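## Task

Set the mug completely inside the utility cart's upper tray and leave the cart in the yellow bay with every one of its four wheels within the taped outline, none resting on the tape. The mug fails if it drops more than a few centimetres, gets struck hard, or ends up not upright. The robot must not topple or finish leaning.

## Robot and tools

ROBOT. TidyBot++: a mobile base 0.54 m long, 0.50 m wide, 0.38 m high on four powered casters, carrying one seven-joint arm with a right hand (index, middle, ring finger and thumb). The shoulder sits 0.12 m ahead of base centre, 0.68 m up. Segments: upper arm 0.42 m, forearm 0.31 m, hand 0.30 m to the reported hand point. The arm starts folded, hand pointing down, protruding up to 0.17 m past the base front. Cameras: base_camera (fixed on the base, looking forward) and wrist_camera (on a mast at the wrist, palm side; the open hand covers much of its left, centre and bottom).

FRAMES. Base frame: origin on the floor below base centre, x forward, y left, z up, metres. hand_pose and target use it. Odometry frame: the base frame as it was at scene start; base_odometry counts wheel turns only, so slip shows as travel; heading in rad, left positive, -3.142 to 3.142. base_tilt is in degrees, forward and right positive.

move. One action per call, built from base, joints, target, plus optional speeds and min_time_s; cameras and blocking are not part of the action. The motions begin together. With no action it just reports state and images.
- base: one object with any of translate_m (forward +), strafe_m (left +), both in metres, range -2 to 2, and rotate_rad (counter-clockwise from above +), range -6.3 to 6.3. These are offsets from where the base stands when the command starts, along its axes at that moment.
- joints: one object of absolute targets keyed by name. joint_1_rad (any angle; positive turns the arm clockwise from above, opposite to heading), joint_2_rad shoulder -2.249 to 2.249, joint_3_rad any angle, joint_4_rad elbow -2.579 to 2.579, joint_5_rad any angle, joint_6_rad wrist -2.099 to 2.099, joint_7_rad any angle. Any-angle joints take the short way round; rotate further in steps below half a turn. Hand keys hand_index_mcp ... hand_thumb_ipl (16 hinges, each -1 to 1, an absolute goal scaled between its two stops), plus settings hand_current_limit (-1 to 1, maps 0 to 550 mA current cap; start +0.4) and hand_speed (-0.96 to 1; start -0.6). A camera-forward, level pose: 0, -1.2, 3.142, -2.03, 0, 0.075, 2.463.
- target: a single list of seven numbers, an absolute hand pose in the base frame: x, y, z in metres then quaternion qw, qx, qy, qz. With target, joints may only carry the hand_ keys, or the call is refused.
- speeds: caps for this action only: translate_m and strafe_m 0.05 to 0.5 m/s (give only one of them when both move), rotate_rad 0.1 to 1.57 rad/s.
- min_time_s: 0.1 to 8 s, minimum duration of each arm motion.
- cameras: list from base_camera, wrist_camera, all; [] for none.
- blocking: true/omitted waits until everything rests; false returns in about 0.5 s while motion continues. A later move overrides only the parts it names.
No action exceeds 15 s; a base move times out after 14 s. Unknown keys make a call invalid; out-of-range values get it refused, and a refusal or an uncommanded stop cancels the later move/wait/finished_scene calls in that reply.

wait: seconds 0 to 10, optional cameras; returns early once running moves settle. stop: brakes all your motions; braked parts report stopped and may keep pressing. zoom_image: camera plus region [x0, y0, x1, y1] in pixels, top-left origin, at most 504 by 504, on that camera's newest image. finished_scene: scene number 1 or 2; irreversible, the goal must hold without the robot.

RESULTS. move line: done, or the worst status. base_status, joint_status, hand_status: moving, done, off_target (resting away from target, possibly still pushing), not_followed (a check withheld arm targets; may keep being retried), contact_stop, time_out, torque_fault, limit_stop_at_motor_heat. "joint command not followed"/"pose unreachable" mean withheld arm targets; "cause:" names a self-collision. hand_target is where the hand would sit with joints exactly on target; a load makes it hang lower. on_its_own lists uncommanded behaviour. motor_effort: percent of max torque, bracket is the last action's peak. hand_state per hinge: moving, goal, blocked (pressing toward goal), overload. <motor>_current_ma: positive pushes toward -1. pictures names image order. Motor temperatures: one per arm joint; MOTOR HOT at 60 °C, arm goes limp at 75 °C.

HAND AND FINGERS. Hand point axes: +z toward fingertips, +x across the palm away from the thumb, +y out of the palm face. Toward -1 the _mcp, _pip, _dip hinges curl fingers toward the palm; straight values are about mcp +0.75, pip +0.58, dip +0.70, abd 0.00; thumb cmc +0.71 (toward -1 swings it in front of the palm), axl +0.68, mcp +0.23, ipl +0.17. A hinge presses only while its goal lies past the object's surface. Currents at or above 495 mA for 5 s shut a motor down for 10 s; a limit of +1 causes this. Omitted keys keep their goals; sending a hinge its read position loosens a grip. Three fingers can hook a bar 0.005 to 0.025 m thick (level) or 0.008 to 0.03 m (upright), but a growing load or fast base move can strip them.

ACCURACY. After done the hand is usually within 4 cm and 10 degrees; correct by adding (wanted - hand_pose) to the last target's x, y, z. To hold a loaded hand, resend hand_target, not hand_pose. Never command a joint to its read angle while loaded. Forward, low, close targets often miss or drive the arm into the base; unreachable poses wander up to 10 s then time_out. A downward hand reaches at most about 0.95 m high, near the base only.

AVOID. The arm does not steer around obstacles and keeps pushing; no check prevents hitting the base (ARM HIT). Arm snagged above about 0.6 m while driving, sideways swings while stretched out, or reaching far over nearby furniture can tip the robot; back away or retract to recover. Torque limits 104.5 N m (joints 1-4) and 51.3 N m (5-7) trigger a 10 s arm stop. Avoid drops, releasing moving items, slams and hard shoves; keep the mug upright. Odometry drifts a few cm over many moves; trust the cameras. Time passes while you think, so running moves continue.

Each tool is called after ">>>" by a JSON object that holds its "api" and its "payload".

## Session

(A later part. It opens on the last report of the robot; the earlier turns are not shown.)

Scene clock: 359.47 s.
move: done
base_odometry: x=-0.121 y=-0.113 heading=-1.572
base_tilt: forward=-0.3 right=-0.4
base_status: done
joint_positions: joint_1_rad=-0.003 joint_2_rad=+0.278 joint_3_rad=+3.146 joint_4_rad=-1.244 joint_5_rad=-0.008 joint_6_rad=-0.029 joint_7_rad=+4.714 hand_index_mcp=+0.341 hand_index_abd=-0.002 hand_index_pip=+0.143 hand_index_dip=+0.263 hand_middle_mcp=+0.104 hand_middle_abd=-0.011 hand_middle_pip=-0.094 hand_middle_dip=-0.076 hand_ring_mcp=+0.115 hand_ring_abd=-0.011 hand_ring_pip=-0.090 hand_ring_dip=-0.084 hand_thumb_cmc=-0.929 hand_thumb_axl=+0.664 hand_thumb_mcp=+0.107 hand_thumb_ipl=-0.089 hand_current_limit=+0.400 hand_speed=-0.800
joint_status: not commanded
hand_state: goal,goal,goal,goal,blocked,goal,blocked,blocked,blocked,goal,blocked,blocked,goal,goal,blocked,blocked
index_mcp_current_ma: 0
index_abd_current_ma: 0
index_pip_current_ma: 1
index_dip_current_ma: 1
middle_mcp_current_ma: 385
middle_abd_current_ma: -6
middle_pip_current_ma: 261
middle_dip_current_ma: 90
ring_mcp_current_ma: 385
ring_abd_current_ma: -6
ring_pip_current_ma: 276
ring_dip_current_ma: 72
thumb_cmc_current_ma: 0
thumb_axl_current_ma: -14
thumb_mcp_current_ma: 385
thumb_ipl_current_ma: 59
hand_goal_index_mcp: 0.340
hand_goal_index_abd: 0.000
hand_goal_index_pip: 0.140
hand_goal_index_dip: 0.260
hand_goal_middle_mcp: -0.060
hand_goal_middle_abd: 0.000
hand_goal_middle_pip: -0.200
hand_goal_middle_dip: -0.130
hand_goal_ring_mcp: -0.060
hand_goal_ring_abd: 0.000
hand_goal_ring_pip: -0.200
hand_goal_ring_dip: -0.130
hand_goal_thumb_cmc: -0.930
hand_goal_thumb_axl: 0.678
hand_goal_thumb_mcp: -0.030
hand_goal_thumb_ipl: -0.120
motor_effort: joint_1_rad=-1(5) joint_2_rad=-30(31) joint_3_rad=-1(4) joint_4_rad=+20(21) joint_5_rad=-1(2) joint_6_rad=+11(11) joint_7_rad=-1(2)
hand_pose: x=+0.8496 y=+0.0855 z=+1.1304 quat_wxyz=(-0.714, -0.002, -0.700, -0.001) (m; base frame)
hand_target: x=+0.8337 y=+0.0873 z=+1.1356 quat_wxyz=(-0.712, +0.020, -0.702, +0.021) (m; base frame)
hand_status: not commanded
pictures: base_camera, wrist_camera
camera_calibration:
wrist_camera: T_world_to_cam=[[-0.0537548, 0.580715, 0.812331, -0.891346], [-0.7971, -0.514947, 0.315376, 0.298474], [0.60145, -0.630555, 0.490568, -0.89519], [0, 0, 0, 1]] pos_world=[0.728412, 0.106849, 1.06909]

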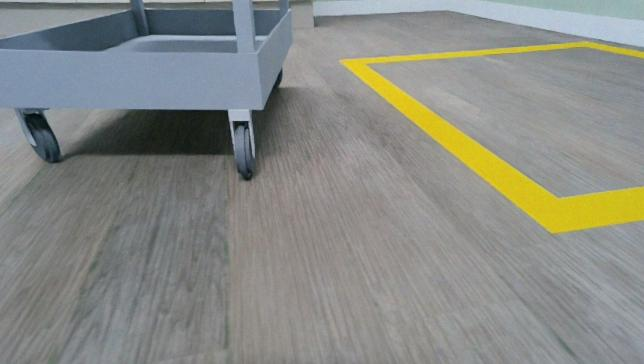

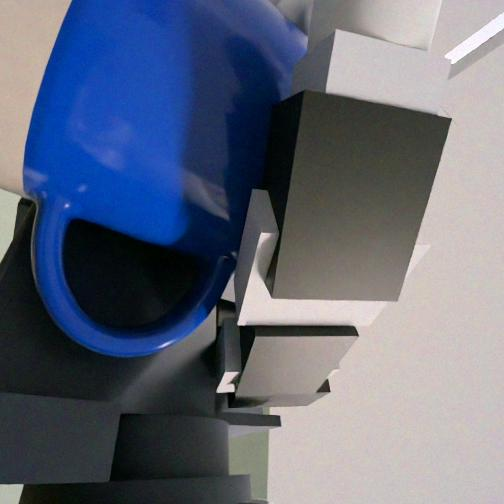

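>>> {"api": "move", "payload": {"base": {"strafe_m":0.272}, "speeds": {"strafe_m":0.25}, "cameras": ["base_camera"]}}

>>> {"api": "move", "payload": {"base": {"translate_m":0.3}, "speeds": {"translate_m":0.2}, "cameras": ["all"]}}

Scene clock: 367.60 s.
move: done
base_odometry: x=+0.151 y=-0.113 heading=-1.571
base_tilt: forward=-0.3 right=-0.4
base_status: done
joint_positions: joint_1_rad=-0.001 joint_2_rad=+0.278 joint_3_rad=+3.146 joint_4_rad=-1.244 joint_5_rad=-0.008 joint_6_rad=-0.030 joint_7_rad=+4.714 hand_index_mcp=+0.341 hand_index_abd=-0.002 hand_index_pip=+0.143 hand_index_dip=+0.263 hand_middle_mcp=+0.104 hand_middle_abd=-0.011 hand_middle_pip=-0.094 hand_middle_dip=-0.076 hand_ring_mcp=+0.115 hand_ring_abd=-0.011 hand_ring_pip=-0.090 hand_ring_dip=-0.084 hand_thumb_cmc=-0.929 hand_thumb_axl=+0.664 hand_thumb_mcp=+0.107 hand_thumb_ipl=-0.089 hand_current_limit=+0.400 hand_speed=-0.800
joint_status: not commanded
hand_state: goal,goal,goal,goal,blocked,goal,blocked,blocked,blocked,goal,blocked,blocked,goal,goal,blocked,blocked
index_mcp_current_ma: 0
index_abd_current_ma: 0
index_pip_current_ma: 1
index_dip_current_ma: 1
middle_mcp_current_ma: 385
middle_abd_current_ma: -6
middle_pip_current_ma: 261
middle_dip_current_ma: 90
ring_mcp_current_ma: 385
ring_abd_current_ma: -6
ring_pip_current_ma: 276
ring_dip_current_ma: 72
thumb_cmc_current_ma: 0
thumb_axl_current_ma: -14
thumb_mcp_current_ma: 385
thumb_ipl_current_ma: 59
hand_goal_index_mcp: 0.340
hand_goal_index_abd: 0.000
hand_goal_index_pip: 0.140
hand_goal_index_dip: 0.260
hand_goal_middle_mcp: -0.060
hand_goal_middle_abd: 0.000
hand_goal_middle_pip: -0.200
hand_goal_middle_dip: -0.130
hand_goal_ring_mcp: -0.060
hand_goal_ring_abd: 0.000
hand_goal_ring_pip: -0.200
hand_goal_ring_dip: -0.130
hand_goal_thumb_cmc: -0.930
hand_goal_thumb_axl: 0.678
hand_goal_thumb_mcp: -0.030
hand_goal_thumb_ipl: -0.120
motor_effort: joint_1_rad=-1(4) joint_2_rad=-30(31) joint_3_rad=-1(4) joint_4_rad=+20(21) joint_5_rad=-1(2) joint_6_rad=+10(11) joint_7_rad=-1(1)
hand_pose: x=+0.8498 y=+0.0842 z=+1.1304 quat_wxyz=(-0.714, -0.003, -0.700, +0.000) (m; base frame)
hand_target: x=+0.8337 y=+0.0873 z=+1.1356 quat_wxyz=(-0.712, +0.020, -0.702, +0.021) (m; base frame)
hand_status: not commanded
pictures: base_camera

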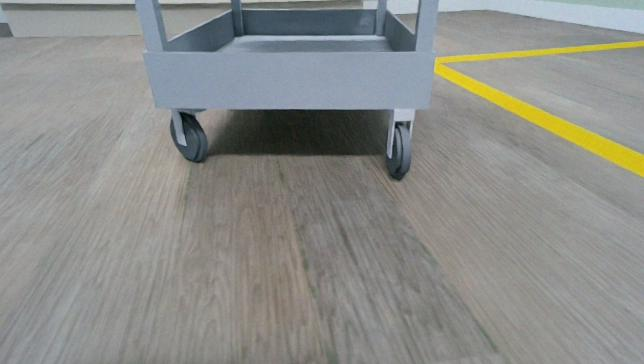

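Scene clock: 369.90 s.
move: done
base_odometry: x=+0.151 y=-0.413 heading=-1.570
base_tilt: forward=-0.3 right=-0.4
base_status: done
joint_positions: joint_1_rad=-0.001 joint_2_rad=+0.276 joint_3_rad=+3.146 joint_4_rad=-1.245 joint_5_rad=-0.008 joint_6_rad=-0.031 joint_7_rad=+4.714 hand_index_mcp=+0.341 hand_index_abd=-0.002 hand_index_pip=+0.143 hand_index_dip=+0.263 hand_middle_mcp=+0.104 hand_middle_abd=-0.012 hand_middle_pip=-0.094 hand_middle_dip=-0.076 hand_ring_mcp=+0.114 hand_ring_abd=-0.012 hand_ring_pip=-0.090 hand_ring_dip=-0.084 hand_thumb_cmc=-0.928 hand_thumb_axl=+0.664 hand_thumb_mcp=+0.107 hand_thumb_ipl=-0.090 hand_current_limit=+0.400 hand_speed=-0.800
joint_status: not commanded
hand_state: goal,goal,goal,goal,blocked,goal,blocked,blocked,blocked,goal,blocked,blocked,goal,goal,blocked,blocked
index_mcp_current_ma: 0
index_abd_current_ma: 0
index_pip_current_ma: 1
index_dip_current_ma: 1
middle_mcp_current_ma: 385
middle_abd_current_ma: -6
middle_pip_current_ma: 261
middle_dip_current_ma: 90
ring_mcp_current_ma: 385
ring_abd_current_ma: -6
ring_pip_current_ma: 276
ring_dip_current_ma: 72
thumb_cmc_current_ma: 0
thumb_axl_current_ma: -14
thumb_mcp_current_ma: 385
thumb_ipl_current_ma: 58
hand_goal_index_mcp: 0.340
hand_goal_index_abd: 0.000
hand_goal_index_pip: 0.140
hand_goal_index_dip: 0.260
hand_goal_middle_mcp: -0.060
hand_goal_middle_abd: 0.000
hand_goal_middle_pip: -0.200
hand_goal_middle_dip: -0.130
hand_goal_ring_mcp: -0.060
hand_goal_ring_abd: 0.000
hand_goal_ring_pip: -0.200
hand_goal_ring_dip: -0.130
hand_goal_thumb_cmc: -0.930
hand_goal_thumb_axl: 0.678
hand_goal_thumb_mcp: -0.030
hand_goal_thumb_ipl: -0.120
motor_effort: joint_1_rad=-1(2) joint_2_rad=-30(33) joint_3_rad=-1(2) joint_4_rad=+20(22) joint_5_rad=-1(2) joint_6_rad=+11(11) joint_7_rad=-1(1)
hand_pose: x=+0.8489 y=+0.0842 z=+1.1313 quat_wxyz=(-0.714, -0.003, -0.700, +0.000) (m; base frame)
hand_target: x=+0.8337 y=+0.0873 z=+1.1356 quat_wxyz=(-0.712, +0.020, -0.702, +0.021) (m; base frame)
hand_status: not commanded
pictures: base_camera, wrist_camera
camera_calibration:
wrist_camera: T_world_to_cam=[[-0.0530482, 0.580889, 0.812252, -0.891757], [-0.79813, -0.513509, 0.315114, 0.298082], [0.600145, -0.631567, 0.490866, -0.895125], [0, 0, 0, 1]] pos_world=[0.727807, 0.105747, 1.06979]

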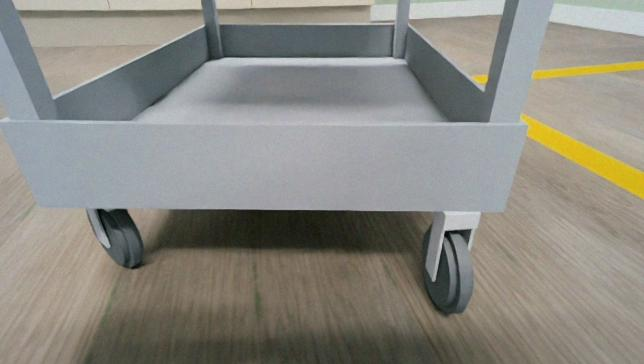

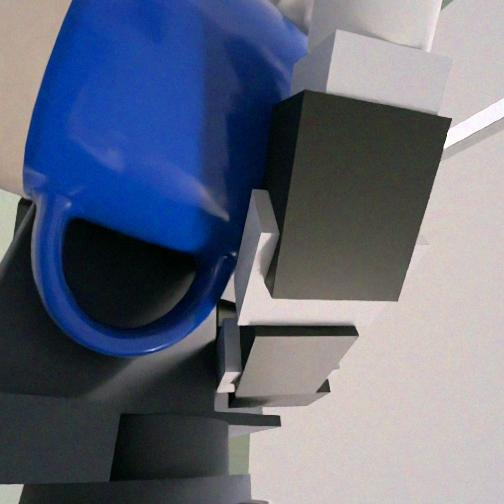

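>>> {"api": "move", "payload": {"joints": {"joint_2_rad":0.245,"joint_4_rad":-1.665,"joint_6_rad":0.18}, "min_time_s": 4, "cameras": ["wrist_camera"]}}

Scene clock: 380.47 s.
move: done
base_odometry: x=+0.151 y=-0.413 heading=-1.570
base_tilt: forward=-0.3 right=-0.4
base_status: not commanded
joint_positions: joint_1_rad=-0.001 joint_2_rad=+0.276 joint_3_rad=+3.146 joint_4_rad=-1.652 joint_5_rad=-0.008 joint_6_rad=+0.102 joint_7_rad=+4.714 hand_index_mcp=+0.341 hand_index_abd=-0.002 hand_index_pip=+0.143 hand_index_dip=+0.263 hand_middle_mcp=+0.104 hand_middle_abd=-0.012 hand_middle_pip=-0.094 hand_middle_dip=-0.076 hand_ring_mcp=+0.114 hand_ring_abd=-0.012 hand_ring_pip=-0.090 hand_ring_dip=-0.084 hand_thumb_cmc=-0.928 hand_thumb_axl=+0.664 hand_thumb_mcp=+0.107 hand_thumb_ipl=-0.090 hand_current_limit=+0.400 hand_speed=-0.800
joint_status: all done
hand_state: goal,goal,goal,goal,blocked,goal,blocked,blocked,blocked,goal,blocked,blocked,goal,goal,blocked,blocked
index_mcp_current_ma: 0
index_abd_current_ma: 0
index_pip_current_ma: 1
index_dip_current_ma: 1
middle_mcp_current_ma: 385
middle_abd_current_ma: -6
middle_pip_current_ma: 261
middle_dip_current_ma: 90
ring_mcp_current_ma: 385
ring_abd_current_ma: -6
ring_pip_current_ma: 276
ring_dip_current_ma: 72
thumb_cmc_current_ma: 0
thumb_axl_current_ma: -14
thumb_mcp_current_ma: 385
thumb_ipl_current_ma: 58
hand_goal_index_mcp: 0.340
hand_goal_index_abd: 0.000
hand_goal_index_pip: 0.140
hand_goal_index_dip: 0.260
hand_goal_middle_mcp: -0.060
hand_goal_middle_abd: 0.000
hand_goal_middle_pip: -0.200
hand_goal_middle_dip: -0.130
hand_goal_ring_mcp: -0.060
hand_goal_ring_abd: 0.000
hand_goal_ring_pip: -0.200
hand_goal_ring_dip: -0.130
hand_goal_thumb_cmc: -0.930
hand_goal_thumb_axl: 0.678
hand_goal_thumb_mcp: -0.030
hand_goal_thumb_ipl: -0.120
motor_effort: joint_1_rad=-1(1) joint_2_rad=-28(31) joint_3_rad=-1(1) joint_4_rad=+20(22) joint_5_rad=-1(2) joint_6_rad=+10(12) joint_7_rad=-1(2)
hand_pose: x=+0.8262 y=+0.0837 z=+0.9232 quat_wxyz=(-0.612, -0.004, -0.791, +0.000) (m; base frame)
hand_target: x=+0.8180 y=+0.0873 z=+0.9551 quat_wxyz=(-0.648, +0.022, -0.761, +0.019) (m; base frame)
hand_status: not commanded
pictures: wrist_camera
camera_calibration:
wrist_camera: T_world_to_cam=[[0.169718, 0.580117, 0.796656, -0.893259], [-0.683788, -0.512809, 0.519096, 0.0623847], [0.709669, -0.632843, 0.309644, -0.70277], [0, 0, 0, 1]] pos_world=[0.692994, 0.105443, 0.896845]

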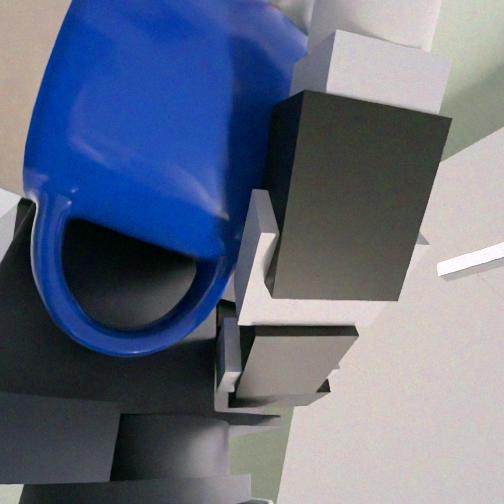

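>>> {"api": "move", "payload": {"joints": {"joint_2_rad":0.325,"joint_4_rad":-1.757,"joint_6_rad":0.38}, "min_time_s": 4, "cameras": ["wrist_camera"]}}

Scene clock: 390.57 s.
move: done
base_odometry: x=+0.151 y=-0.413 heading=-1.570
base_tilt: forward=-0.3 right=-0.4
base_status: not commanded
joint_positions: joint_1_rad=-0.001 joint_2_rad=+0.325 joint_3_rad=+3.146 joint_4_rad=-1.742 joint_5_rad=-0.008 joint_6_rad=+0.301 joint_7_rad=+4.714 hand_index_mcp=+0.341 hand_index_abd=-0.002 hand_index_pip=+0.143 hand_index_dip=+0.263 hand_middle_mcp=+0.104 hand_middle_abd=-0.012 hand_middle_pip=-0.094 hand_middle_dip=-0.076 hand_ring_mcp=+0.114 hand_ring_abd=-0.012 hand_ring_pip=-0.090 hand_ring_dip=-0.084 hand_thumb_cmc=-0.928 hand_thumb_axl=+0.664 hand_thumb_mcp=+0.107 hand_thumb_ipl=-0.090 hand_current_limit=+0.400 hand_speed=-0.800
joint_status: all done
hand_state: goal,goal,goal,goal,blocked,goal,blocked,blocked,blocked,goal,blocked,blocked,goal,goal,blocked,blocked
index_mcp_current_ma: 0
index_abd_current_ma: 0
index_pip_current_ma: 1
index_dip_current_ma: 1
middle_mcp_current_ma: 385
middle_abd_current_ma: -6
middle_pip_current_ma: 261
middle_dip_current_ma: 90
ring_mcp_current_ma: 385
ring_abd_current_ma: -6
ring_pip_current_ma: 276
ring_dip_current_ma: 72
thumb_cmc_current_ma: 0
thumb_axl_current_ma: -14
thumb_mcp_current_ma: 385
thumb_ipl_current_ma: 58
hand_goal_index_mcp: 0.340
hand_goal_index_abd: 0.000
hand_goal_index_pip: 0.140
hand_goal_index_dip: 0.260
hand_goal_middle_mcp: -0.060
hand_goal_middle_abd: 0.000
hand_goal_middle_pip: -0.200
hand_goal_middle_dip: -0.130
hand_goal_ring_mcp: -0.060
hand_goal_ring_abd: 0.000
hand_goal_ring_pip: -0.200
hand_goal_ring_dip: -0.130
hand_goal_thumb_cmc: -0.930
hand_goal_thumb_axl: 0.678
hand_goal_thumb_mcp: -0.030
hand_goal_thumb_ipl: -0.120
motor_effort: joint_1_rad=-1(1) joint_2_rad=-30(31) joint_3_rad=-1(2) joint_4_rad=+18(21) joint_5_rad=-1(2) joint_6_rad=+11(12) joint_7_rad=-1(2)
hand_pose: x=+0.8306 y=+0.0833 z=+0.8955 quat_wxyz=(-0.635, -0.004, -0.772, +0.001) (m; base frame)
hand_target: x=+0.8288 y=+0.0873 z=+0.9049 quat_wxyz=(-0.659, +0.022, -0.752, +0.019) (m; base frame)
hand_status: not commanded
pictures: wrist_camera
camera_calibration:
wrist_camera: T_world_to_cam=[[0.122005, 0.580806, 0.804847, -0.839401], [-0.714588, -0.511374, 0.477348, 0.1424], [0.688824, -0.633373, 0.352647, -0.718701], [0, 0, 0, 1]] pos_world=[0.699228, 0.105143, 0.861063]

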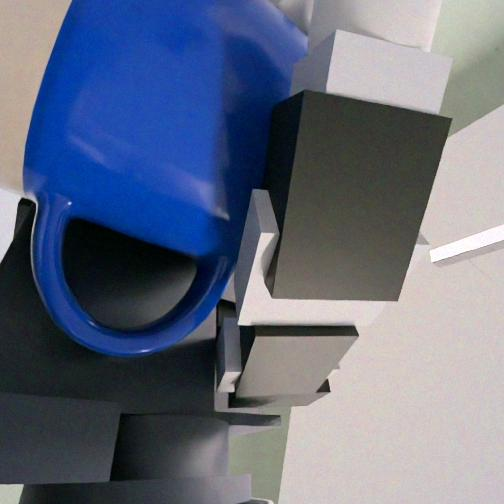

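>>> {"api": "move", "payload": {"joints": {"joint_2_rad":0.337,"joint_4_rad":-1.757,"joint_6_rad":0.40}, "min_time_s": 1.5, "cameras": []}}

>>> {"api": "move", "payload": {"joints": {"joint_2_rad":0.35}, "min_time_s": 1.5, "cameras": ["wrist_camera"]}}

Scene clock: 397.37 s.
move: done
base_odometry: x=+0.151 y=-0.413 heading=-1.570
base_tilt: forward=-0.3 right=-0.4
base_status: not commanded
joint_positions: joint_1_rad=-0.001 joint_2_rad=+0.336 joint_3_rad=+3.146 joint_4_rad=-1.742 joint_5_rad=-0.008 joint_6_rad=+0.321 joint_7_rad=+4.714 hand_index_mcp=+0.341 hand_index_abd=-0.002 hand_index_pip=+0.143 hand_index_dip=+0.263 hand_middle_mcp=+0.104 hand_middle_abd=-0.012 hand_middle_pip=-0.094 hand_middle_dip=-0.076 hand_ring_mcp=+0.114 hand_ring_abd=-0.012 hand_ring_pip=-0.090 hand_ring_dip=-0.084 hand_thumb_cmc=-0.928 hand_thumb_axl=+0.664 hand_thumb_mcp=+0.107 hand_thumb_ipl=-0.090 hand_current_limit=+0.400 hand_speed=-0.800
joint_status: all done
hand_state: goal,goal,goal,goal,blocked,goal,blocked,blocked,blocked,goal,blocked,blocked,goal,goal,blocked,blocked
index_mcp_current_ma: 0
index_abd_current_ma: 0
index_pip_current_ma: 1
index_dip_current_ma: 1
middle_mcp_current_ma: 385
middle_abd_current_ma: -6
middle_pip_current_ma: 261
middle_dip_current_ma: 90
ring_mcp_current_ma: 385
ring_abd_current_ma: -6
ring_pip_current_ma: 276
ring_dip_current_ma: 72
thumb_cmc_current_ma: 0
thumb_axl_current_ma: -14
thumb_mcp_current_ma: 385
thumb_ipl_current_ma: 58
hand_goal_index_mcp: 0.340
hand_goal_index_abd: 0.000
hand_goal_index_pip: 0.140
hand_goal_index_dip: 0.260
hand_goal_middle_mcp: -0.060
hand_goal_middle_abd: 0.000
hand_goal_middle_pip: -0.200
hand_goal_middle_dip: -0.130
hand_goal_ring_mcp: -0.060
hand_goal_ring_abd: 0.000
hand_goal_ring_pip: -0.200
hand_goal_ring_dip: -0.130
hand_goal_thumb_cmc: -0.930
hand_goal_thumb_axl: 0.678
hand_goal_thumb_mcp: -0.030
hand_goal_thumb_ipl: -0.120
motor_effort: joint_1_rad=-1(1) joint_2_rad=-29(32) joint_3_rad=-1(2) joint_4_rad=+18(20) joint_5_rad=-1(2) joint_6_rad=+10(11) joint_7_rad=-1(1)
hand_pose: x=+0.8337 y=+0.0833 z=+0.8936 quat_wxyz=(-0.639, -0.004, -0.769, +0.001) (m; base frame)
hand_target: x=+0.8318 y=+0.0873 z=+0.9024 quat_wxyz=(-0.662, +0.021, -0.749, +0.019) (m; base frame)
hand_status: not commanded
pictures: none
No camera images: "cameras" was empty.

Scene clock: 399.13 s.
move: done
base_odometry: x=+0.151 y=-0.413 heading=-1.570
base_tilt: forward=-0.3 right=-0.4
base_status: not commanded
joint_positions: joint_1_rad=-0.001 joint_2_rad=+0.349 joint_3_rad=+3.146 joint_4_rad=-1.742 joint_5_rad=-0.008 joint_6_rad=+0.322 joint_7_rad=+4.714 hand_index_mcp=+0.341 hand_index_abd=-0.002 hand_index_pip=+0.143 hand_index_dip=+0.263 hand_middle_mcp=+0.104 hand_middle_abd=-0.012 hand_middle_pip=-0.094 hand_middle_dip=-0.076 hand_ring_mcp=+0.114 hand_ring_abd=-0.012 hand_ring_pip=-0.090 hand_ring_dip=-0.084 hand_thumb_cmc=-0.928 hand_thumb_axl=+0.664 hand_thumb_mcp=+0.107 hand_thumb_ipl=-0.090 hand_current_limit=+0.400 hand_speed=-0.800
joint_status: all done
hand_state: goal,goal,goal,goal,blocked,goal,blocked,blocked,blocked,goal,blocked,blocked,goal,goal,blocked,blocked
index_mcp_current_ma: 0
index_abd_current_ma: 0
index_pip_current_ma: 1
index_dip_current_ma: 1
middle_mcp_current_ma: 385
middle_abd_current_ma: -6
middle_pip_current_ma: 261
middle_dip_current_ma: 90
ring_mcp_current_ma: 385
ring_abd_current_ma: -6
ring_pip_current_ma: 276
ring_dip_current_ma: 72
thumb_cmc_current_ma: 0
thumb_axl_current_ma: -14
thumb_mcp_current_ma: 385
thumb_ipl_current_ma: 58
hand_goal_index_mcp: 0.340
hand_goal_index_abd: 0.000
hand_goal_index_pip: 0.140
hand_goal_index_dip: 0.260
hand_goal_middle_mcp: -0.060
hand_goal_middle_abd: 0.000
hand_goal_middle_pip: -0.200
hand_goal_middle_dip: -0.130
hand_goal_ring_mcp: -0.060
hand_goal_ring_abd: 0.000
hand_goal_ring_pip: -0.200
hand_goal_ring_dip: -0.130
hand_goal_thumb_cmc: -0.930
hand_goal_thumb_axl: 0.678
hand_goal_thumb_mcp: -0.030
hand_goal_thumb_ipl: -0.120
motor_effort: joint_1_rad=-1(1) joint_2_rad=-30(31) joint_3_rad=-1(2) joint_4_rad=+19(19) joint_5_rad=+0(2) joint_6_rad=+10(11) joint_7_rad=-1(1)
hand_pose: x=+0.8364 y=+0.0833 z=+0.8842 quat_wxyz=(-0.634, -0.004, -0.774, +0.001) (m; base frame)
hand_target: x=+0.8346 y=+0.0873 z=+0.8931 quat_wxyz=(-0.657, +0.022, -0.753, +0.019) (m; base frame)
hand_status: not commanded
pictures: wrist_camera
camera_calibration:
wrist_camera: T_world_to_cam=[[0.125085, 0.580892, 0.804312, -0.833206], [-0.712839, -0.511246, 0.480092, 0.148012], [0.690083, -0.633398, 0.350133, -0.717606], [0, 0, 0, 1]] pos_world=[0.704938, 0.105143, 0.850356]

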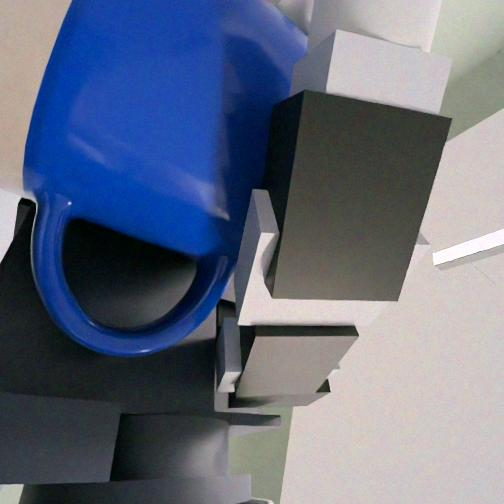

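>>> {"api": "move", "payload": {"joints": {"joint_2_rad":0.362}, "min_time_s": 1.5, "cameras": []}}

>>> {"api": "move", "payload": {"joints": {"joint_2_rad":0.374}, "min_time_s": 1.5, "cameras": ["wrist_camera"]}}

Scene clock: 405.73 s.
move: done
base_odometry: x=+0.151 y=-0.413 heading=-1.570
base_tilt: forward=-0.3 right=-0.5
base_status: not commanded
joint_positions: joint_1_rad=-0.001 joint_2_rad=+0.361 joint_3_rad=+3.146 joint_4_rad=-1.742 joint_5_rad=-0.008 joint_6_rad=+0.322 joint_7_rad=+4.714 hand_index_mcp=+0.341 hand_index_abd=-0.002 hand_index_pip=+0.143 hand_index_dip=+0.263 hand_middle_mcp=+0.104 hand_middle_abd=-0.012 hand_middle_pip=-0.094 hand_middle_dip=-0.076 hand_ring_mcp=+0.114 hand_ring_abd=-0.012 hand_ring_pip=-0.090 hand_ring_dip=-0.084 hand_thumb_cmc=-0.928 hand_thumb_axl=+0.664 hand_thumb_mcp=+0.107 hand_thumb_ipl=-0.090 hand_current_limit=+0.400 hand_speed=-0.800
joint_status: all done
hand_state: goal,goal,goal,goal,blocked,goal,blocked,blocked,blocked,goal,blocked,blocked,goal,goal,blocked,blocked
index_mcp_current_ma: 0
index_abd_current_ma: 0
index_pip_current_ma: 1
index_dip_current_ma: 1
middle_mcp_current_ma: 385
middle_abd_current_ma: -6
middle_pip_current_ma: 261
middle_dip_current_ma: 90
ring_mcp_current_ma: 385
ring_abd_current_ma: -6
ring_pip_current_ma: 276
ring_dip_current_ma: 72
thumb_cmc_current_ma: 0
thumb_axl_current_ma: -14
thumb_mcp_current_ma: 385
thumb_ipl_current_ma: 58
hand_goal_index_mcp: 0.340
hand_goal_index_abd: 0.000
hand_goal_index_pip: 0.140
hand_goal_index_dip: 0.260
hand_goal_middle_mcp: -0.060
hand_goal_middle_abd: 0.000
hand_goal_middle_pip: -0.200
hand_goal_middle_dip: -0.130
hand_goal_ring_mcp: -0.060
hand_goal_ring_abd: 0.000
hand_goal_ring_pip: -0.200
hand_goal_ring_dip: -0.130
hand_goal_thumb_cmc: -0.930
hand_goal_thumb_axl: 0.678
hand_goal_thumb_mcp: -0.030
hand_goal_thumb_ipl: -0.120
motor_effort: joint_1_rad=-1(1) joint_2_rad=-31(32) joint_3_rad=-1(1) joint_4_rad=+18(19) joint_5_rad=-1(2) joint_6_rad=+10(11) joint_7_rad=-1(1)
hand_pose: x=+0.8388 y=+0.0833 z=+0.8757 quat_wxyz=(-0.629, -0.004, -0.777, +0.001) (m; base frame)
hand_target: x=+0.8371 y=+0.0873 z=+0.8845 quat_wxyz=(-0.653, +0.022, -0.757, +0.019) (m; base frame)
hand_status: not commanded
pictures: none
No camera images: "cameras" was empty.

Scene clock: 407.50 s.
move: done
base_odometry: x=+0.151 y=-0.413 heading=-1.570
base_tilt: forward=-0.3 right=-0.4
base_status: not commanded
joint_positions: joint_1_rad=-0.001 joint_2_rad=+0.367 joint_3_rad=+3.146 joint_4_rad=-1.742 joint_5_rad=-0.008 joint_6_rad=+0.327 joint_7_rad=+4.714 hand_index_mcp=+0.341 hand_index_abd=-0.002 hand_index_pip=+0.143 hand_index_dip=+0.263 hand_middle_mcp=+0.104 hand_middle_abd=-0.012 hand_middle_pip=-0.094 hand_middle_dip=-0.076 hand_ring_mcp=+0.114 hand_ring_abd=-0.012 hand_ring_pip=-0.090 hand_ring_dip=-0.084 hand_thumb_cmc=-0.928 hand_thumb_axl=+0.664 hand_thumb_mcp=+0.107 hand_thumb_ipl=-0.090 hand_current_limit=+0.400 hand_speed=-0.800
joint_status: all done
hand_state: goal,goal,goal,goal,blocked,goal,blocked,blocked,blocked,goal,blocked,blocked,goal,goal,blocked,blocked
index_mcp_current_ma: 0
index_abd_current_ma: 0
index_pip_current_ma: 1
index_dip_current_ma: 1
middle_mcp_current_ma: 385
middle_abd_current_ma: -6
middle_pip_current_ma: 261
middle_dip_current_ma: 90
ring_mcp_current_ma: 385
ring_abd_current_ma: -6
ring_pip_current_ma: 276
ring_dip_current_ma: 72
thumb_cmc_current_ma: 0
thumb_axl_current_ma: -14
thumb_mcp_current_ma: 385
thumb_ipl_current_ma: 58
hand_goal_index_mcp: 0.340
hand_goal_index_abd: 0.000
hand_goal_index_pip: 0.140
hand_goal_index_dip: 0.260
hand_goal_middle_mcp: -0.060
hand_goal_middle_abd: 0.000
hand_goal_middle_pip: -0.200
hand_goal_middle_dip: -0.130
hand_goal_ring_mcp: -0.060
hand_goal_ring_abd: 0.000
hand_goal_ring_pip: -0.200
hand_goal_ring_dip: -0.130
hand_goal_thumb_cmc: -0.930
hand_goal_thumb_axl: 0.678
hand_goal_thumb_mcp: -0.030
hand_goal_thumb_ipl: -0.120
motor_effort: joint_1_rad=-1(1) joint_2_rad=-30(31) joint_3_rad=-1(2) joint_4_rad=+17(19) joint_5_rad=-1(1) joint_6_rad=+10(11) joint_7_rad=-1(1)
hand_pose: x=+0.8401 y=+0.0833 z=+0.8729 quat_wxyz=(-0.629, -0.004, -0.778, +0.001) (m; base frame)
hand_target: x=+0.8395 y=+0.0873 z=+0.8759 quat_wxyz=(-0.648, +0.022, -0.761, +0.019) (m; base frame)
hand_status: not commanded
pictures: wrist_camera
camera_calibration:
wrist_camera: T_world_to_cam=[[0.13548, 0.580952, 0.802583, -0.831785], [-0.706582, -0.511197, 0.489305, 0.142757], [0.694541, -0.633382, 0.341233, -0.712145], [0, 0, 0, 1]] pos_world=[0.708173, 0.105144, 0.840732]

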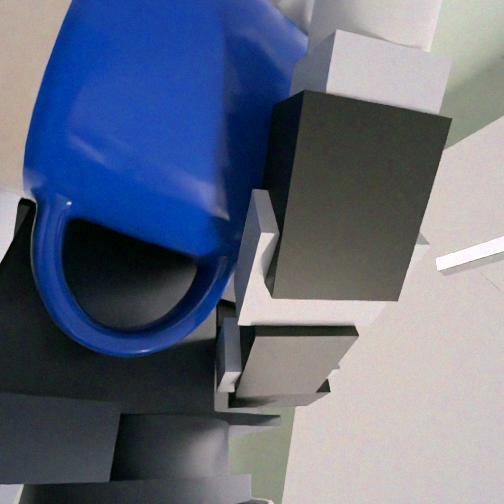

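>>> {"api": "move", "payload": {"joints": {"hand_speed":-0.9,"hand_middle_mcp":0.2,"hand_middle_pip":0.0,"hand_middle_dip":0.1,"hand_ring_mcp":0.2,"hand_ring_pip":0.0,"hand_ring_dip":0.1,"hand_thumb_mcp":0.2,"hand_thumb_ipl":0.0}, "cameras": ["wrist_camera"]}}

Scene clock: 414.50 s.
move: done
base_odometry: x=+0.151 y=-0.413 heading=-1.570
base_tilt: forward=-0.3 right=-0.4
base_status: not commanded
joint_positions: joint_1_rad=-0.001 joint_2_rad=+0.367 joint_3_rad=+3.146 joint_4_rad=-1.742 joint_5_rad=-0.008 joint_6_rad=+0.338 joint_7_rad=+4.714 hand_index_mcp=+0.341 hand_index_abd=-0.002 hand_index_pip=+0.143 hand_index_dip=+0.263 hand_middle_mcp=+0.199 hand_middle_abd=-0.011 hand_middle_pip=-0.002 hand_middle_dip=+0.097 hand_ring_mcp=+0.199 hand_ring_abd=-0.010 hand_ring_pip=-0.002 hand_ring_dip=+0.098 hand_thumb_cmc=-0.938 hand_thumb_axl=+0.675 hand_thumb_mcp=+0.197 hand_thumb_ipl=-0.001 hand_current_limit=+0.400 hand_speed=-0.900
joint_status: all done
hand_state: goal,goal,goal,goal,goal,goal,goal,goal,goal,goal,goal,goal,goal,goal,goal,goal
index_mcp_current_ma: 0
index_abd_current_ma: 0
index_pip_current_ma: 1
index_dip_current_ma: 1
middle_mcp_current_ma: 0
middle_abd_current_ma: -6
middle_pip_current_ma: -1
middle_dip_current_ma: -1
ring_mcp_current_ma: 0
ring_abd_current_ma: -5
ring_pip_current_ma: -1
ring_dip_current_ma: -1
thumb_cmc_current_ma: -5
thumb_axl_current_ma: -2
thumb_mcp_current_ma: -1
thumb_ipl_current_ma: 0
hand_goal_index_mcp: 0.340
hand_goal_index_abd: 0.000
hand_goal_index_pip: 0.140
hand_goal_index_dip: 0.260
hand_goal_middle_mcp: 0.200
hand_goal_middle_abd: 0.000
hand_goal_middle_pip: 0.000
hand_goal_middle_dip: 0.100
hand_goal_ring_mcp: 0.200
hand_goal_ring_abd: 0.000
hand_goal_ring_pip: 0.000
hand_goal_ring_dip: 0.100
hand_goal_thumb_cmc: -0.930
hand_goal_thumb_axl: 0.678
hand_goal_thumb_mcp: 0.200
hand_goal_thumb_ipl: 0.000
motor_effort: joint_1_rad=+0(1) joint_2_rad=-28(30) joint_3_rad=-1(1) joint_4_rad=+16(18) joint_5_rad=+0(1) joint_6_rad=+8(10) joint_7_rad=-1(1)
hand_pose: x=+0.8406 y=+0.0832 z=+0.8764 quat_wxyz=(-0.633, -0.004, -0.774, +0.001) (m; base frame)
hand_target: x=+0.8395 y=+0.0873 z=+0.8759 quat_wxyz=(-0.648, +0.022, -0.761, +0.019) (m; base frame)
hand_status: not commanded
pictures: wrist_camera
camera_calibration:
wrist_camera: T_world_to_cam=[[0.126152, 0.581064, 0.804021, -0.828135], [-0.712295, -0.511057, 0.4811, 0.153332], [0.69045, -0.633392, 0.349419, -0.717434], [0, 0, 0, 1]] pos_world=[0.709041, 0.105144, 0.842754]

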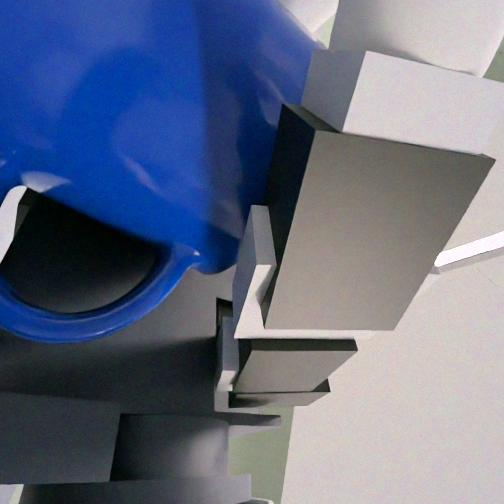

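>>> {"api": "move", "payload": {"joints": {"hand_speed":-0.7,"hand_middle_mcp":0.75,"hand_middle_pip":0.5,"hand_middle_dip":0.6,"hand_ring_mcp":0.75,"hand_ring_pip":0.5,"hand_ring_dip":0.6,"hand_index_mcp":0.75,"hand_index_pip":0.5,"hand_index_dip":0.6,"hand_thumb_cmc":0.7,"hand_thumb_mcp":0.23,"hand_thumb_ipl":0.17}, "cameras": ["wrist_camera"]}}

>>> {"api": "move", "payload": {"base": {"strafe_m":-0.04}, "speeds": {"strafe_m":0.08}, "cameras": ["wrist_camera"]}}

Scene clock: 421.37 s.
move: off_target
base_odometry: x=+0.151 y=-0.413 heading=-1.570
base_tilt: forward=-0.3 right=-0.4
base_status: not commanded
joint_positions: joint_1_rad=-0.001 joint_2_rad=+0.367 joint_3_rad=+3.146 joint_4_rad=-1.742 joint_5_rad=-0.008 joint_6_rad=+0.350 joint_7_rad=+4.714 hand_index_mcp=+0.747 hand_index_abd=-0.002 hand_index_pip=+0.497 hand_index_dip=+0.598 hand_middle_mcp=+0.748 hand_middle_abd=-0.011 hand_middle_pip=+0.497 hand_middle_dip=+0.597 hand_ring_mcp=+0.725 hand_ring_abd=+0.012 hand_ring_pip=+0.485 hand_ring_dip=+0.594 hand_thumb_cmc=+0.698 hand_thumb_axl=+0.676 hand_thumb_mcp=+0.227 hand_thumb_ipl=+0.168 hand_current_limit=+0.400 hand_speed=-0.700
joint_status: hand_ring_mcp off_target (ended at +0.725, target +0.750); the others done
hand_state: goal,goal,goal,goal,goal,goal,goal,goal,blocked,goal,goal,goal,goal,goal,goal,goal
index_mcp_current_ma: -1
index_abd_current_ma: 0
index_pip_current_ma: -1
index_dip_current_ma: -1
middle_mcp_current_ma: -1
middle_abd_current_ma: -6
middle_pip_current_ma: -1
middle_dip_current_ma: -1
ring_mcp_current_ma: -29
ring_abd_current_ma: 7
ring_pip_current_ma: -12
ring_dip_current_ma: -3
thumb_cmc_current_ma: -1
thumb_axl_current_ma: -1
thumb_mcp_current_ma: -1
thumb_ipl_current_ma: -1
hand_goal_index_mcp: 0.750
hand_goal_index_abd: 0.000
hand_goal_index_pip: 0.500
hand_goal_index_dip: 0.600
hand_goal_middle_mcp: 0.750
hand_goal_middle_abd: 0.000
hand_goal_middle_pip: 0.500
hand_goal_middle_dip: 0.600
hand_goal_ring_mcp: 0.750
hand_goal_ring_abd: 0.000
hand_goal_ring_pip: 0.500
hand_goal_ring_dip: 0.600
hand_goal_thumb_cmc: 0.700
hand_goal_thumb_axl: 0.678
hand_goal_thumb_mcp: 0.230
hand_goal_thumb_ipl: 0.170
motor_effort: joint_1_rad=+0(1) joint_2_rad=-26(28) joint_3_rad=+0(1) joint_4_rad=+15(16) joint_5_rad=+0(1) joint_6_rad=+7(9) joint_7_rad=+0(1)
hand_pose: x=+0.8410 y=+0.0832 z=+0.8801 quat_wxyz=(-0.638, -0.004, -0.770, +0.001) (m; base frame)
hand_target: x=+0.8395 y=+0.0873 z=+0.8759 quat_wxyz=(-0.648, +0.022, -0.761, +0.019) (m; base frame)
hand_status: not commanded
pictures: wrist_camera
camera_calibration:
wrist_camera: T_world_to_cam=[[0.116366, 0.581235, 0.805373, -0.824083], [-0.718076, -0.510973, 0.472519, 0.16432], [0.686168, -0.633304, 0.357911, -0.722882], [0, 0, 0, 1]] pos_world=[0.709907, 0.105144, 0.844777]

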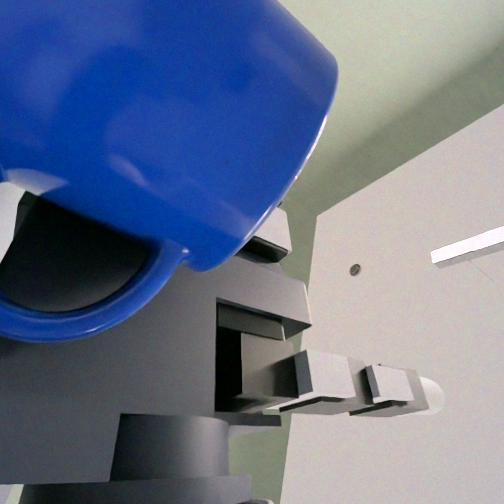

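Scene clock: 422.43 s.
move: done
base_odometry: x=+0.112 y=-0.413 heading=-1.570
base_tilt: forward=-0.3 right=-0.4
base_status: done
joint_positions: joint_1_rad=-0.001 joint_2_rad=+0.367 joint_3_rad=+3.146 joint_4_rad=-1.742 joint_5_rad=-0.008 joint_6_rad=+0.351 joint_7_rad=+4.714 hand_index_mcp=+0.748 hand_index_abd=-0.002 hand_index_pip=+0.497 hand_index_dip=+0.598 hand_middle_mcp=+0.748 hand_middle_abd=-0.011 hand_middle_pip=+0.497 hand_middle_dip=+0.597 hand_ring_mcp=+0.738 hand_ring_abd=+0.012 hand_ring_pip=+0.492 hand_ring_dip=+0.596 hand_thumb_cmc=+0.698 hand_thumb_axl=+0.676 hand_thumb_mcp=+0.227 hand_thumb_ipl=+0.168 hand_current_limit=+0.400 hand_speed=-0.700
joint_status: not commanded
hand_state: goal,goal,goal,goal,goal,goal,goal,goal,goal,goal,goal,goal,goal,goal,goal,goal
index_mcp_current_ma: -1
index_abd_current_ma: 0
index_pip_current_ma: -1
index_dip_current_ma: -1
middle_mcp_current_ma: 0
middle_abd_current_ma: -6
middle_pip_current_ma: -1
middle_dip_current_ma: -1
ring_mcp_current_ma: -9
ring_abd_current_ma: 7
ring_pip_current_ma: -4
ring_dip_current_ma: -1
thumb_cmc_current_ma: 0
thumb_axl_current_ma: -1
thumb_mcp_current_ma: -1
thumb_ipl_current_ma: -1
hand_goal_index_mcp: 0.750
hand_goal_index_abd: 0.000
hand_goal_index_pip: 0.500
hand_goal_index_dip: 0.600
hand_goal_middle_mcp: 0.750
hand_goal_middle_abd: 0.000
hand_goal_middle_pip: 0.500
hand_goal_middle_dip: 0.600
hand_goal_ring_mcp: 0.750
hand_goal_ring_abd: 0.000
hand_goal_ring_pip: 0.500
hand_goal_ring_dip: 0.600
hand_goal_thumb_cmc: 0.700
hand_goal_thumb_axl: 0.678
hand_goal_thumb_mcp: 0.230
hand_goal_thumb_ipl: 0.170
motor_effort: joint_1_rad=+0(3) joint_2_rad=-28(28) joint_3_rad=+0(2) joint_4_rad=+16(16) joint_5_rad=+0(1) joint_6_rad=+7(8) joint_7_rad=+0(0)
hand_pose: x=+0.8410 y=+0.0835 z=+0.8801 quat_wxyz=(-0.638, -0.004, -0.770, +0.001) (m; base frame)
hand_target: x=+0.8395 y=+0.0873 z=+0.8759 quat_wxyz=(-0.648, +0.022, -0.761, +0.019) (m; base frame)
hand_status: not commanded
pictures: wrist_camera
camera_calibration:
wrist_camera: T_world_to_cam=[[0.11604, 0.581252, 0.805407, -0.823988], [-0.717964, -0.511241, 0.472398, 0.164402], [0.686339, -0.633071, 0.357994, -0.722903], [0, 0, 0, 1]] pos_world=[0.709808, 0.105345, 0.844777]

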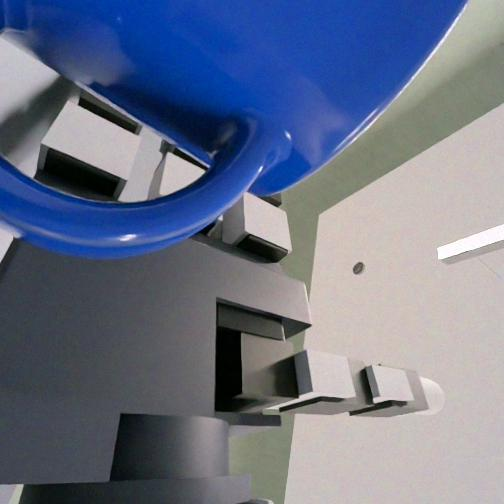

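>>> {"api": "move", "payload": {"joints": {"joint_2_rad":0.2,"joint_6_rad":0.30}, "min_time_s": 3, "cameras": ["wrist_camera"]}}

Scene clock: 430.80 s.
move: done
base_odometry: x=+0.112 y=-0.413 heading=-1.570
base_tilt: forward=-0.3 right=-0.4
base_status: not commanded
joint_positions: joint_1_rad=-0.001 joint_2_rad=+0.234 joint_3_rad=+3.146 joint_4_rad=-1.742 joint_5_rad=-0.008 joint_6_rad=+0.345 joint_7_rad=+4.714 hand_index_mcp=+0.748 hand_index_abd=-0.002 hand_index_pip=+0.497 hand_index_dip=+0.598 hand_middle_mcp=+0.748 hand_middle_abd=-0.011 hand_middle_pip=+0.497 hand_middle_dip=+0.597 hand_ring_mcp=+0.747 hand_ring_abd=-0.002 hand_ring_pip=+0.497 hand_ring_dip=+0.598 hand_thumb_cmc=+0.698 hand_thumb_axl=+0.676 hand_thumb_mcp=+0.228 hand_thumb_ipl=+0.168 hand_current_limit=+0.400 hand_speed=-0.700
joint_status: all done
hand_state: goal,goal,goal,goal,goal,goal,goal,goal,goal,goal,goal,goal,goal,goal,goal,goal
index_mcp_current_ma: -1
index_abd_current_ma: 0
index_pip_current_ma: -1
index_dip_current_ma: -1
middle_mcp_current_ma: 0
middle_abd_current_ma: -6
middle_pip_current_ma: -1
middle_dip_current_ma: -1
ring_mcp_current_ma: -1
ring_abd_current_ma: 0
ring_pip_current_ma: -1
ring_dip_current_ma: -1
thumb_cmc_current_ma: 0
thumb_axl_current_ma: -1
thumb_mcp_current_ma: -1
thumb_ipl_current_ma: -1
hand_goal_index_mcp: 0.750
hand_goal_index_abd: 0.000
hand_goal_index_pip: 0.500
hand_goal_index_dip: 0.600
hand_goal_middle_mcp: 0.750
hand_goal_middle_abd: 0.000
hand_goal_middle_pip: 0.500
hand_goal_middle_dip: 0.600
hand_goal_ring_mcp: 0.750
hand_goal_ring_abd: 0.000
hand_goal_ring_pip: 0.500
hand_goal_ring_dip: 0.600
hand_goal_thumb_cmc: 0.700
hand_goal_thumb_axl: 0.678
hand_goal_thumb_mcp: 0.230
hand_goal_thumb_ipl: 0.170
motor_effort: joint_1_rad=-1(1) joint_2_rad=-26(29) joint_3_rad=-1(1) joint_4_rad=+17(18) joint_5_rad=+0(1) joint_6_rad=+8(9) joint_7_rad=+0(1)
hand_pose: x=+0.8082 y=+0.0834 z=+0.9727 quat_wxyz=(-0.686, -0.004, -0.728, +0.001) (m; base frame)
hand_target: x=+0.7957 y=+0.0873 z=+0.9675 quat_wxyz=(-0.676, +0.021, -0.737, +0.020) (m; base frame)
hand_status: not commanded
pictures: wrist_camera
camera_calibration:
wrist_camera: T_world_to_cam=[[0.0121653, 0.581079, 0.813757, -0.818919], [-0.77239, -0.511377, 0.376705, 0.23422], [0.635032, -0.63312, 0.442598, -0.774555], [0, 0, 0, 1]] pos_world=[0.682738, 0.105245, 0.920985]

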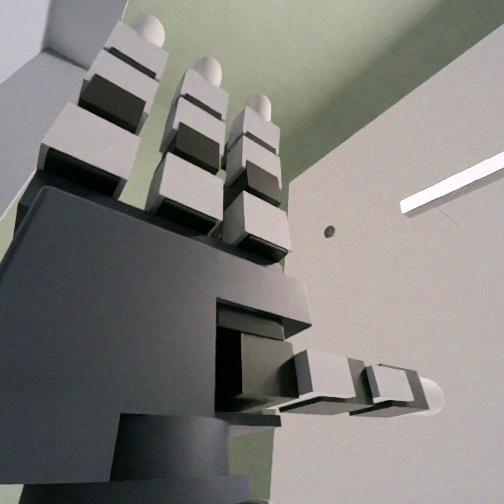

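>>> {"api": "move", "payload": {"joints": {"joint_2_rad":0.0,"joint_4_rad":-1.2,"joint_6_rad":-0.1}, "min_time_s": 3, "cameras": []}}

>>> {"api": "move", "payload": {"joints": {"joint_1_rad":-0.3,"joint_2_rad":0.0,"joint_4_rad":-1.2,"joint_6_rad":-0.3,"joint_7_rad":2.463}, "cameras": ["wrist_camera"]}}

Scene clock: 437.67 s.
move: done
base_odometry: x=+0.112 y=-0.413 heading=-1.570
base_tilt: forward=-0.3 right=-0.5
base_status: not commanded
joint_positions: joint_1_rad=-0.001 joint_2_rad=+0.021 joint_3_rad=+3.146 joint_4_rad=-1.213 joint_5_rad=-0.008 joint_6_rad=-0.054 joint_7_rad=+4.714 hand_index_mcp=+0.748 hand_index_abd=-0.002 hand_index_pip=+0.497 hand_index_dip=+0.598 hand_middle_mcp=+0.748 hand_middle_abd=-0.011 hand_middle_pip=+0.497 hand_middle_dip=+0.597 hand_ring_mcp=+0.748 hand_ring_abd=-0.002 hand_ring_pip=+0.497 hand_ring_dip=+0.598 hand_thumb_cmc=+0.698 hand_thumb_axl=+0.676 hand_thumb_mcp=+0.229 hand_thumb_ipl=+0.168 hand_current_limit=+0.400 hand_speed=-0.700
joint_status: all done
hand_state: goal,goal,goal,goal,goal,goal,goal,goal,goal,goal,goal,goal,goal,goal,goal,goal
index_mcp_current_ma: -1
index_abd_current_ma: 0
index_pip_current_ma: -1
index_dip_current_ma: -1
middle_mcp_current_ma: 0
middle_abd_current_ma: -6
middle_pip_current_ma: -1
middle_dip_current_ma: -1
ring_mcp_current_ma: -1
ring_abd_current_ma: 0
ring_pip_current_ma: -1
ring_dip_current_ma: -1
thumb_cmc_current_ma: 0
thumb_axl_current_ma: -1
thumb_mcp_current_ma: 0
thumb_ipl_current_ma: -1
hand_goal_index_mcp: 0.750
hand_goal_index_abd: 0.000
hand_goal_index_pip: 0.500
hand_goal_index_dip: 0.600
hand_goal_middle_mcp: 0.750
hand_goal_middle_abd: 0.000
hand_goal_middle_pip: 0.500
hand_goal_middle_dip: 0.600
hand_goal_ring_mcp: 0.750
hand_goal_ring_abd: 0.000
hand_goal_ring_pip: 0.500
hand_goal_ring_dip: 0.600
hand_goal_thumb_cmc: 0.700
hand_goal_thumb_axl: 0.678
hand_goal_thumb_mcp: 0.230
hand_goal_thumb_ipl: 0.170
motor_effort: joint_1_rad=-1(1) joint_2_rad=-18(26) joint_3_rad=+0(1) joint_4_rad=+17(20) joint_5_rad=+0(1) joint_6_rad=+8(10) joint_7_rad=+0(0)
hand_pose: x=+0.7082 y=+0.0843 z=+1.3123 quat_wxyz=(-0.799, -0.003, -0.601, -0.001) (m; base frame)
hand_target: x=+0.6978 y=+0.0873 z=+1.3142 quat_wxyz=(-0.796, +0.017, -0.605, +0.023) (m; base frame)
hand_status: not commanded
pictures: none
No camera images: "cameras" was empty.

Scene clock: 440.40 s.
move: done
base_odometry: x=+0.112 y=-0.413 heading=-1.570
base_tilt: forward=-0.4 right=-0.4
base_status: not commanded
joint_positions: joint_1_rad=-0.286 joint_2_rad=+0.021 joint_3_rad=+3.146 joint_4_rad=-1.213 joint_5_rad=-0.008 joint_6_rad=-0.253 joint_7_rad=+2.522 hand_index_mcp=+0.758 hand_index_abd=+0.000 hand_index_pip=+0.500 hand_index_dip=+0.598 hand_middle_mcp=+0.758 hand_middle_abd=+0.000 hand_middle_pip=+0.500 hand_middle_dip=+0.597 hand_ring_mcp=+0.758 hand_ring_abd=-0.001 hand_ring_pip=+0.500 hand_ring_dip=+0.598 hand_thumb_cmc=+0.706 hand_thumb_axl=+0.676 hand_thumb_mcp=+0.229 hand_thumb_ipl=+0.168 hand_current_limit=+0.400 hand_speed=-0.700
joint_status: all done
hand_state: goal,goal,goal,goal,goal,goal,goal,goal,goal,goal,goal,goal,goal,goal,goal,goal
index_mcp_current_ma: 5
index_abd_current_ma: 0
index_pip_current_ma: 0
index_dip_current_ma: -1
middle_mcp_current_ma: 5
middle_abd_current_ma: 0
middle_pip_current_ma: 0
middle_dip_current_ma: -1
ring_mcp_current_ma: 5
ring_abd_current_ma: 0
ring_pip_current_ma: 0
ring_dip_current_ma: -1
thumb_cmc_current_ma: 3
thumb_axl_current_ma: -1
thumb_mcp_current_ma: 0
thumb_ipl_current_ma: -1
hand_goal_index_mcp: 0.750
hand_goal_index_abd: 0.000
hand_goal_index_pip: 0.500
hand_goal_index_dip: 0.600
hand_goal_middle_mcp: 0.750
hand_goal_middle_abd: 0.000
hand_goal_middle_pip: 0.500
hand_goal_middle_dip: 0.600
hand_goal_ring_mcp: 0.750
hand_goal_ring_abd: 0.000
hand_goal_ring_pip: 0.500
hand_goal_ring_dip: 0.600
hand_goal_thumb_cmc: 0.700
hand_goal_thumb_axl: 0.678
hand_goal_thumb_mcp: 0.230
hand_goal_thumb_ipl: 0.170
motor_effort: joint_1_rad=-1(2) joint_2_rad=-18(20) joint_3_rad=+0(2) joint_4_rad=+17(19) joint_5_rad=+1(1) joint_6_rad=+8(10) joint_7_rad=+0(2)
hand_pose: x=+0.7155 y=+0.1034 z=+1.2864 quat_wxyz=(-0.239, -0.554, -0.390, -0.696) (m; base frame)
hand_target: x=+0.7033 y=+0.1076 z=+1.2896 quat_wxyz=(-0.214, -0.564, -0.383, -0.700) (m; base frame)
hand_status: not commanded
pictures: wrist_camera
camera_calibration:
wrist_camera: T_world_to_cam=[[0.241814, -0.970309, -0.00515958, -0.0350853], [-0.716551, -0.174984, -0.67523, 1.33313], [0.654279, 0.166977, -0.737589, 0.579883], [0, 0, 0, 1]] pos_world=[0.584335, 0.102405, 1.3277]

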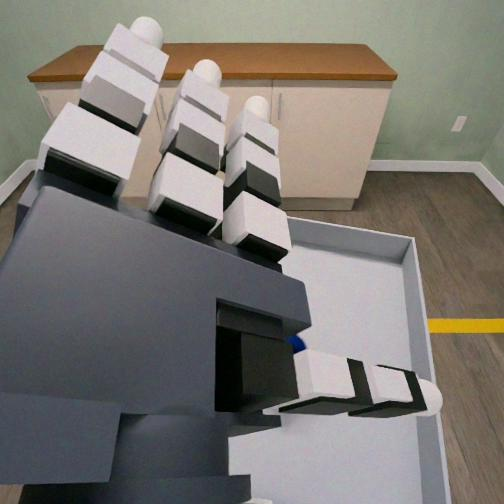

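>>> {"api": "move", "payload": {"base": {"translate_m":-0.25,"strafe_m":0.05}, "cameras": ["all"]}}

Scene clock: 444.53 s.
move: done
base_odometry: x=+0.161 y=-0.163 heading=-1.569
base_tilt: forward=-0.3 right=-0.4
base_status: done
joint_positions: joint_1_rad=-0.288 joint_2_rad=+0.008 joint_3_rad=+3.146 joint_4_rad=-1.212 joint_5_rad=-0.008 joint_6_rad=-0.257 joint_7_rad=+2.522 hand_index_mcp=+0.758 hand_index_abd=+0.000 hand_index_pip=+0.500 hand_index_dip=+0.598 hand_middle_mcp=+0.758 hand_middle_abd=+0.000 hand_middle_pip=+0.500 hand_middle_dip=+0.597 hand_ring_mcp=+0.758 hand_ring_abd=+0.000 hand_ring_pip=+0.500 hand_ring_dip=+0.598 hand_thumb_cmc=+0.706 hand_thumb_axl=+0.676 hand_thumb_mcp=+0.229 hand_thumb_ipl=+0.168 hand_current_limit=+0.400 hand_speed=-0.700
joint_status: not commanded
hand_state: goal,goal,goal,goal,goal,goal,goal,goal,goal,goal,goal,goal,goal,goal,goal,goal
index_mcp_current_ma: 5
index_abd_current_ma: 0
index_pip_current_ma: 0
index_dip_current_ma: -1
middle_mcp_current_ma: 5
middle_abd_current_ma: 0
middle_pip_current_ma: 0
middle_dip_current_ma: -1
ring_mcp_current_ma: 5
ring_abd_current_ma: 0
ring_pip_current_ma: 0
ring_dip_current_ma: -1
thumb_cmc_current_ma: 3
thumb_axl_current_ma: -1
thumb_mcp_current_ma: 0
thumb_ipl_current_ma: -1
hand_goal_index_mcp: 0.750
hand_goal_index_abd: 0.000
hand_goal_index_pip: 0.500
hand_goal_index_dip: 0.600
hand_goal_middle_mcp: 0.750
hand_goal_middle_abd: 0.000
hand_goal_middle_pip: 0.500
hand_goal_middle_dip: 0.600
hand_goal_ring_mcp: 0.750
hand_goal_ring_abd: 0.000
hand_goal_ring_pip: 0.500
hand_goal_ring_dip: 0.600
hand_goal_thumb_cmc: 0.700
hand_goal_thumb_axl: 0.678
hand_goal_thumb_mcp: 0.230
hand_goal_thumb_ipl: 0.170
motor_effort: joint_1_rad=-1(2) joint_2_rad=-17(23) joint_3_rad=+0(1) joint_4_rad=+17(19) joint_5_rad=+1(1) joint_6_rad=+8(10) joint_7_rad=+0(0)
hand_pose: x=+0.7077 y=+0.1024 z=+1.2940 quat_wxyz=(-0.239, -0.550, -0.388, -0.700) (m; base frame)
hand_target: x=+0.7033 y=+0.1076 z=+1.2896 quat_wxyz=(-0.214, -0.564, -0.383, -0.700) (m; base frame)
hand_status: not commanded
pictures: base_camera, wrist_camera
camera_calibration:
wrist_camera: T_world_to_cam=[[0.244029, -0.96975, -0.0059906, -0.0346463], [-0.709189, -0.174241, -0.683148, 1.33748], [0.661438, 0.170956, -0.730256, 0.575731], [0, 0, 0, 1]] pos_world=[0.576172, 0.101021, 1.33392]

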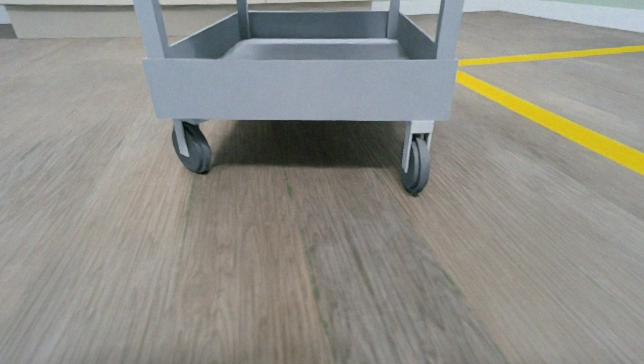

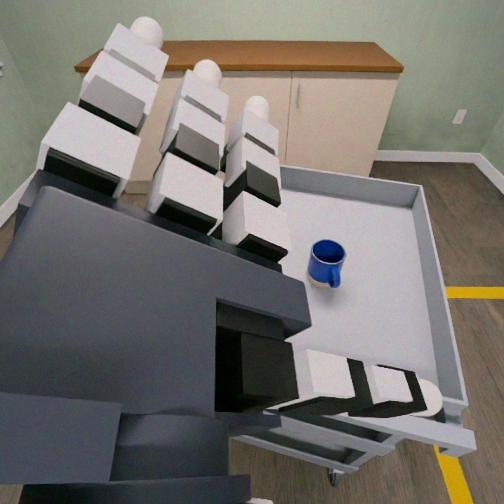

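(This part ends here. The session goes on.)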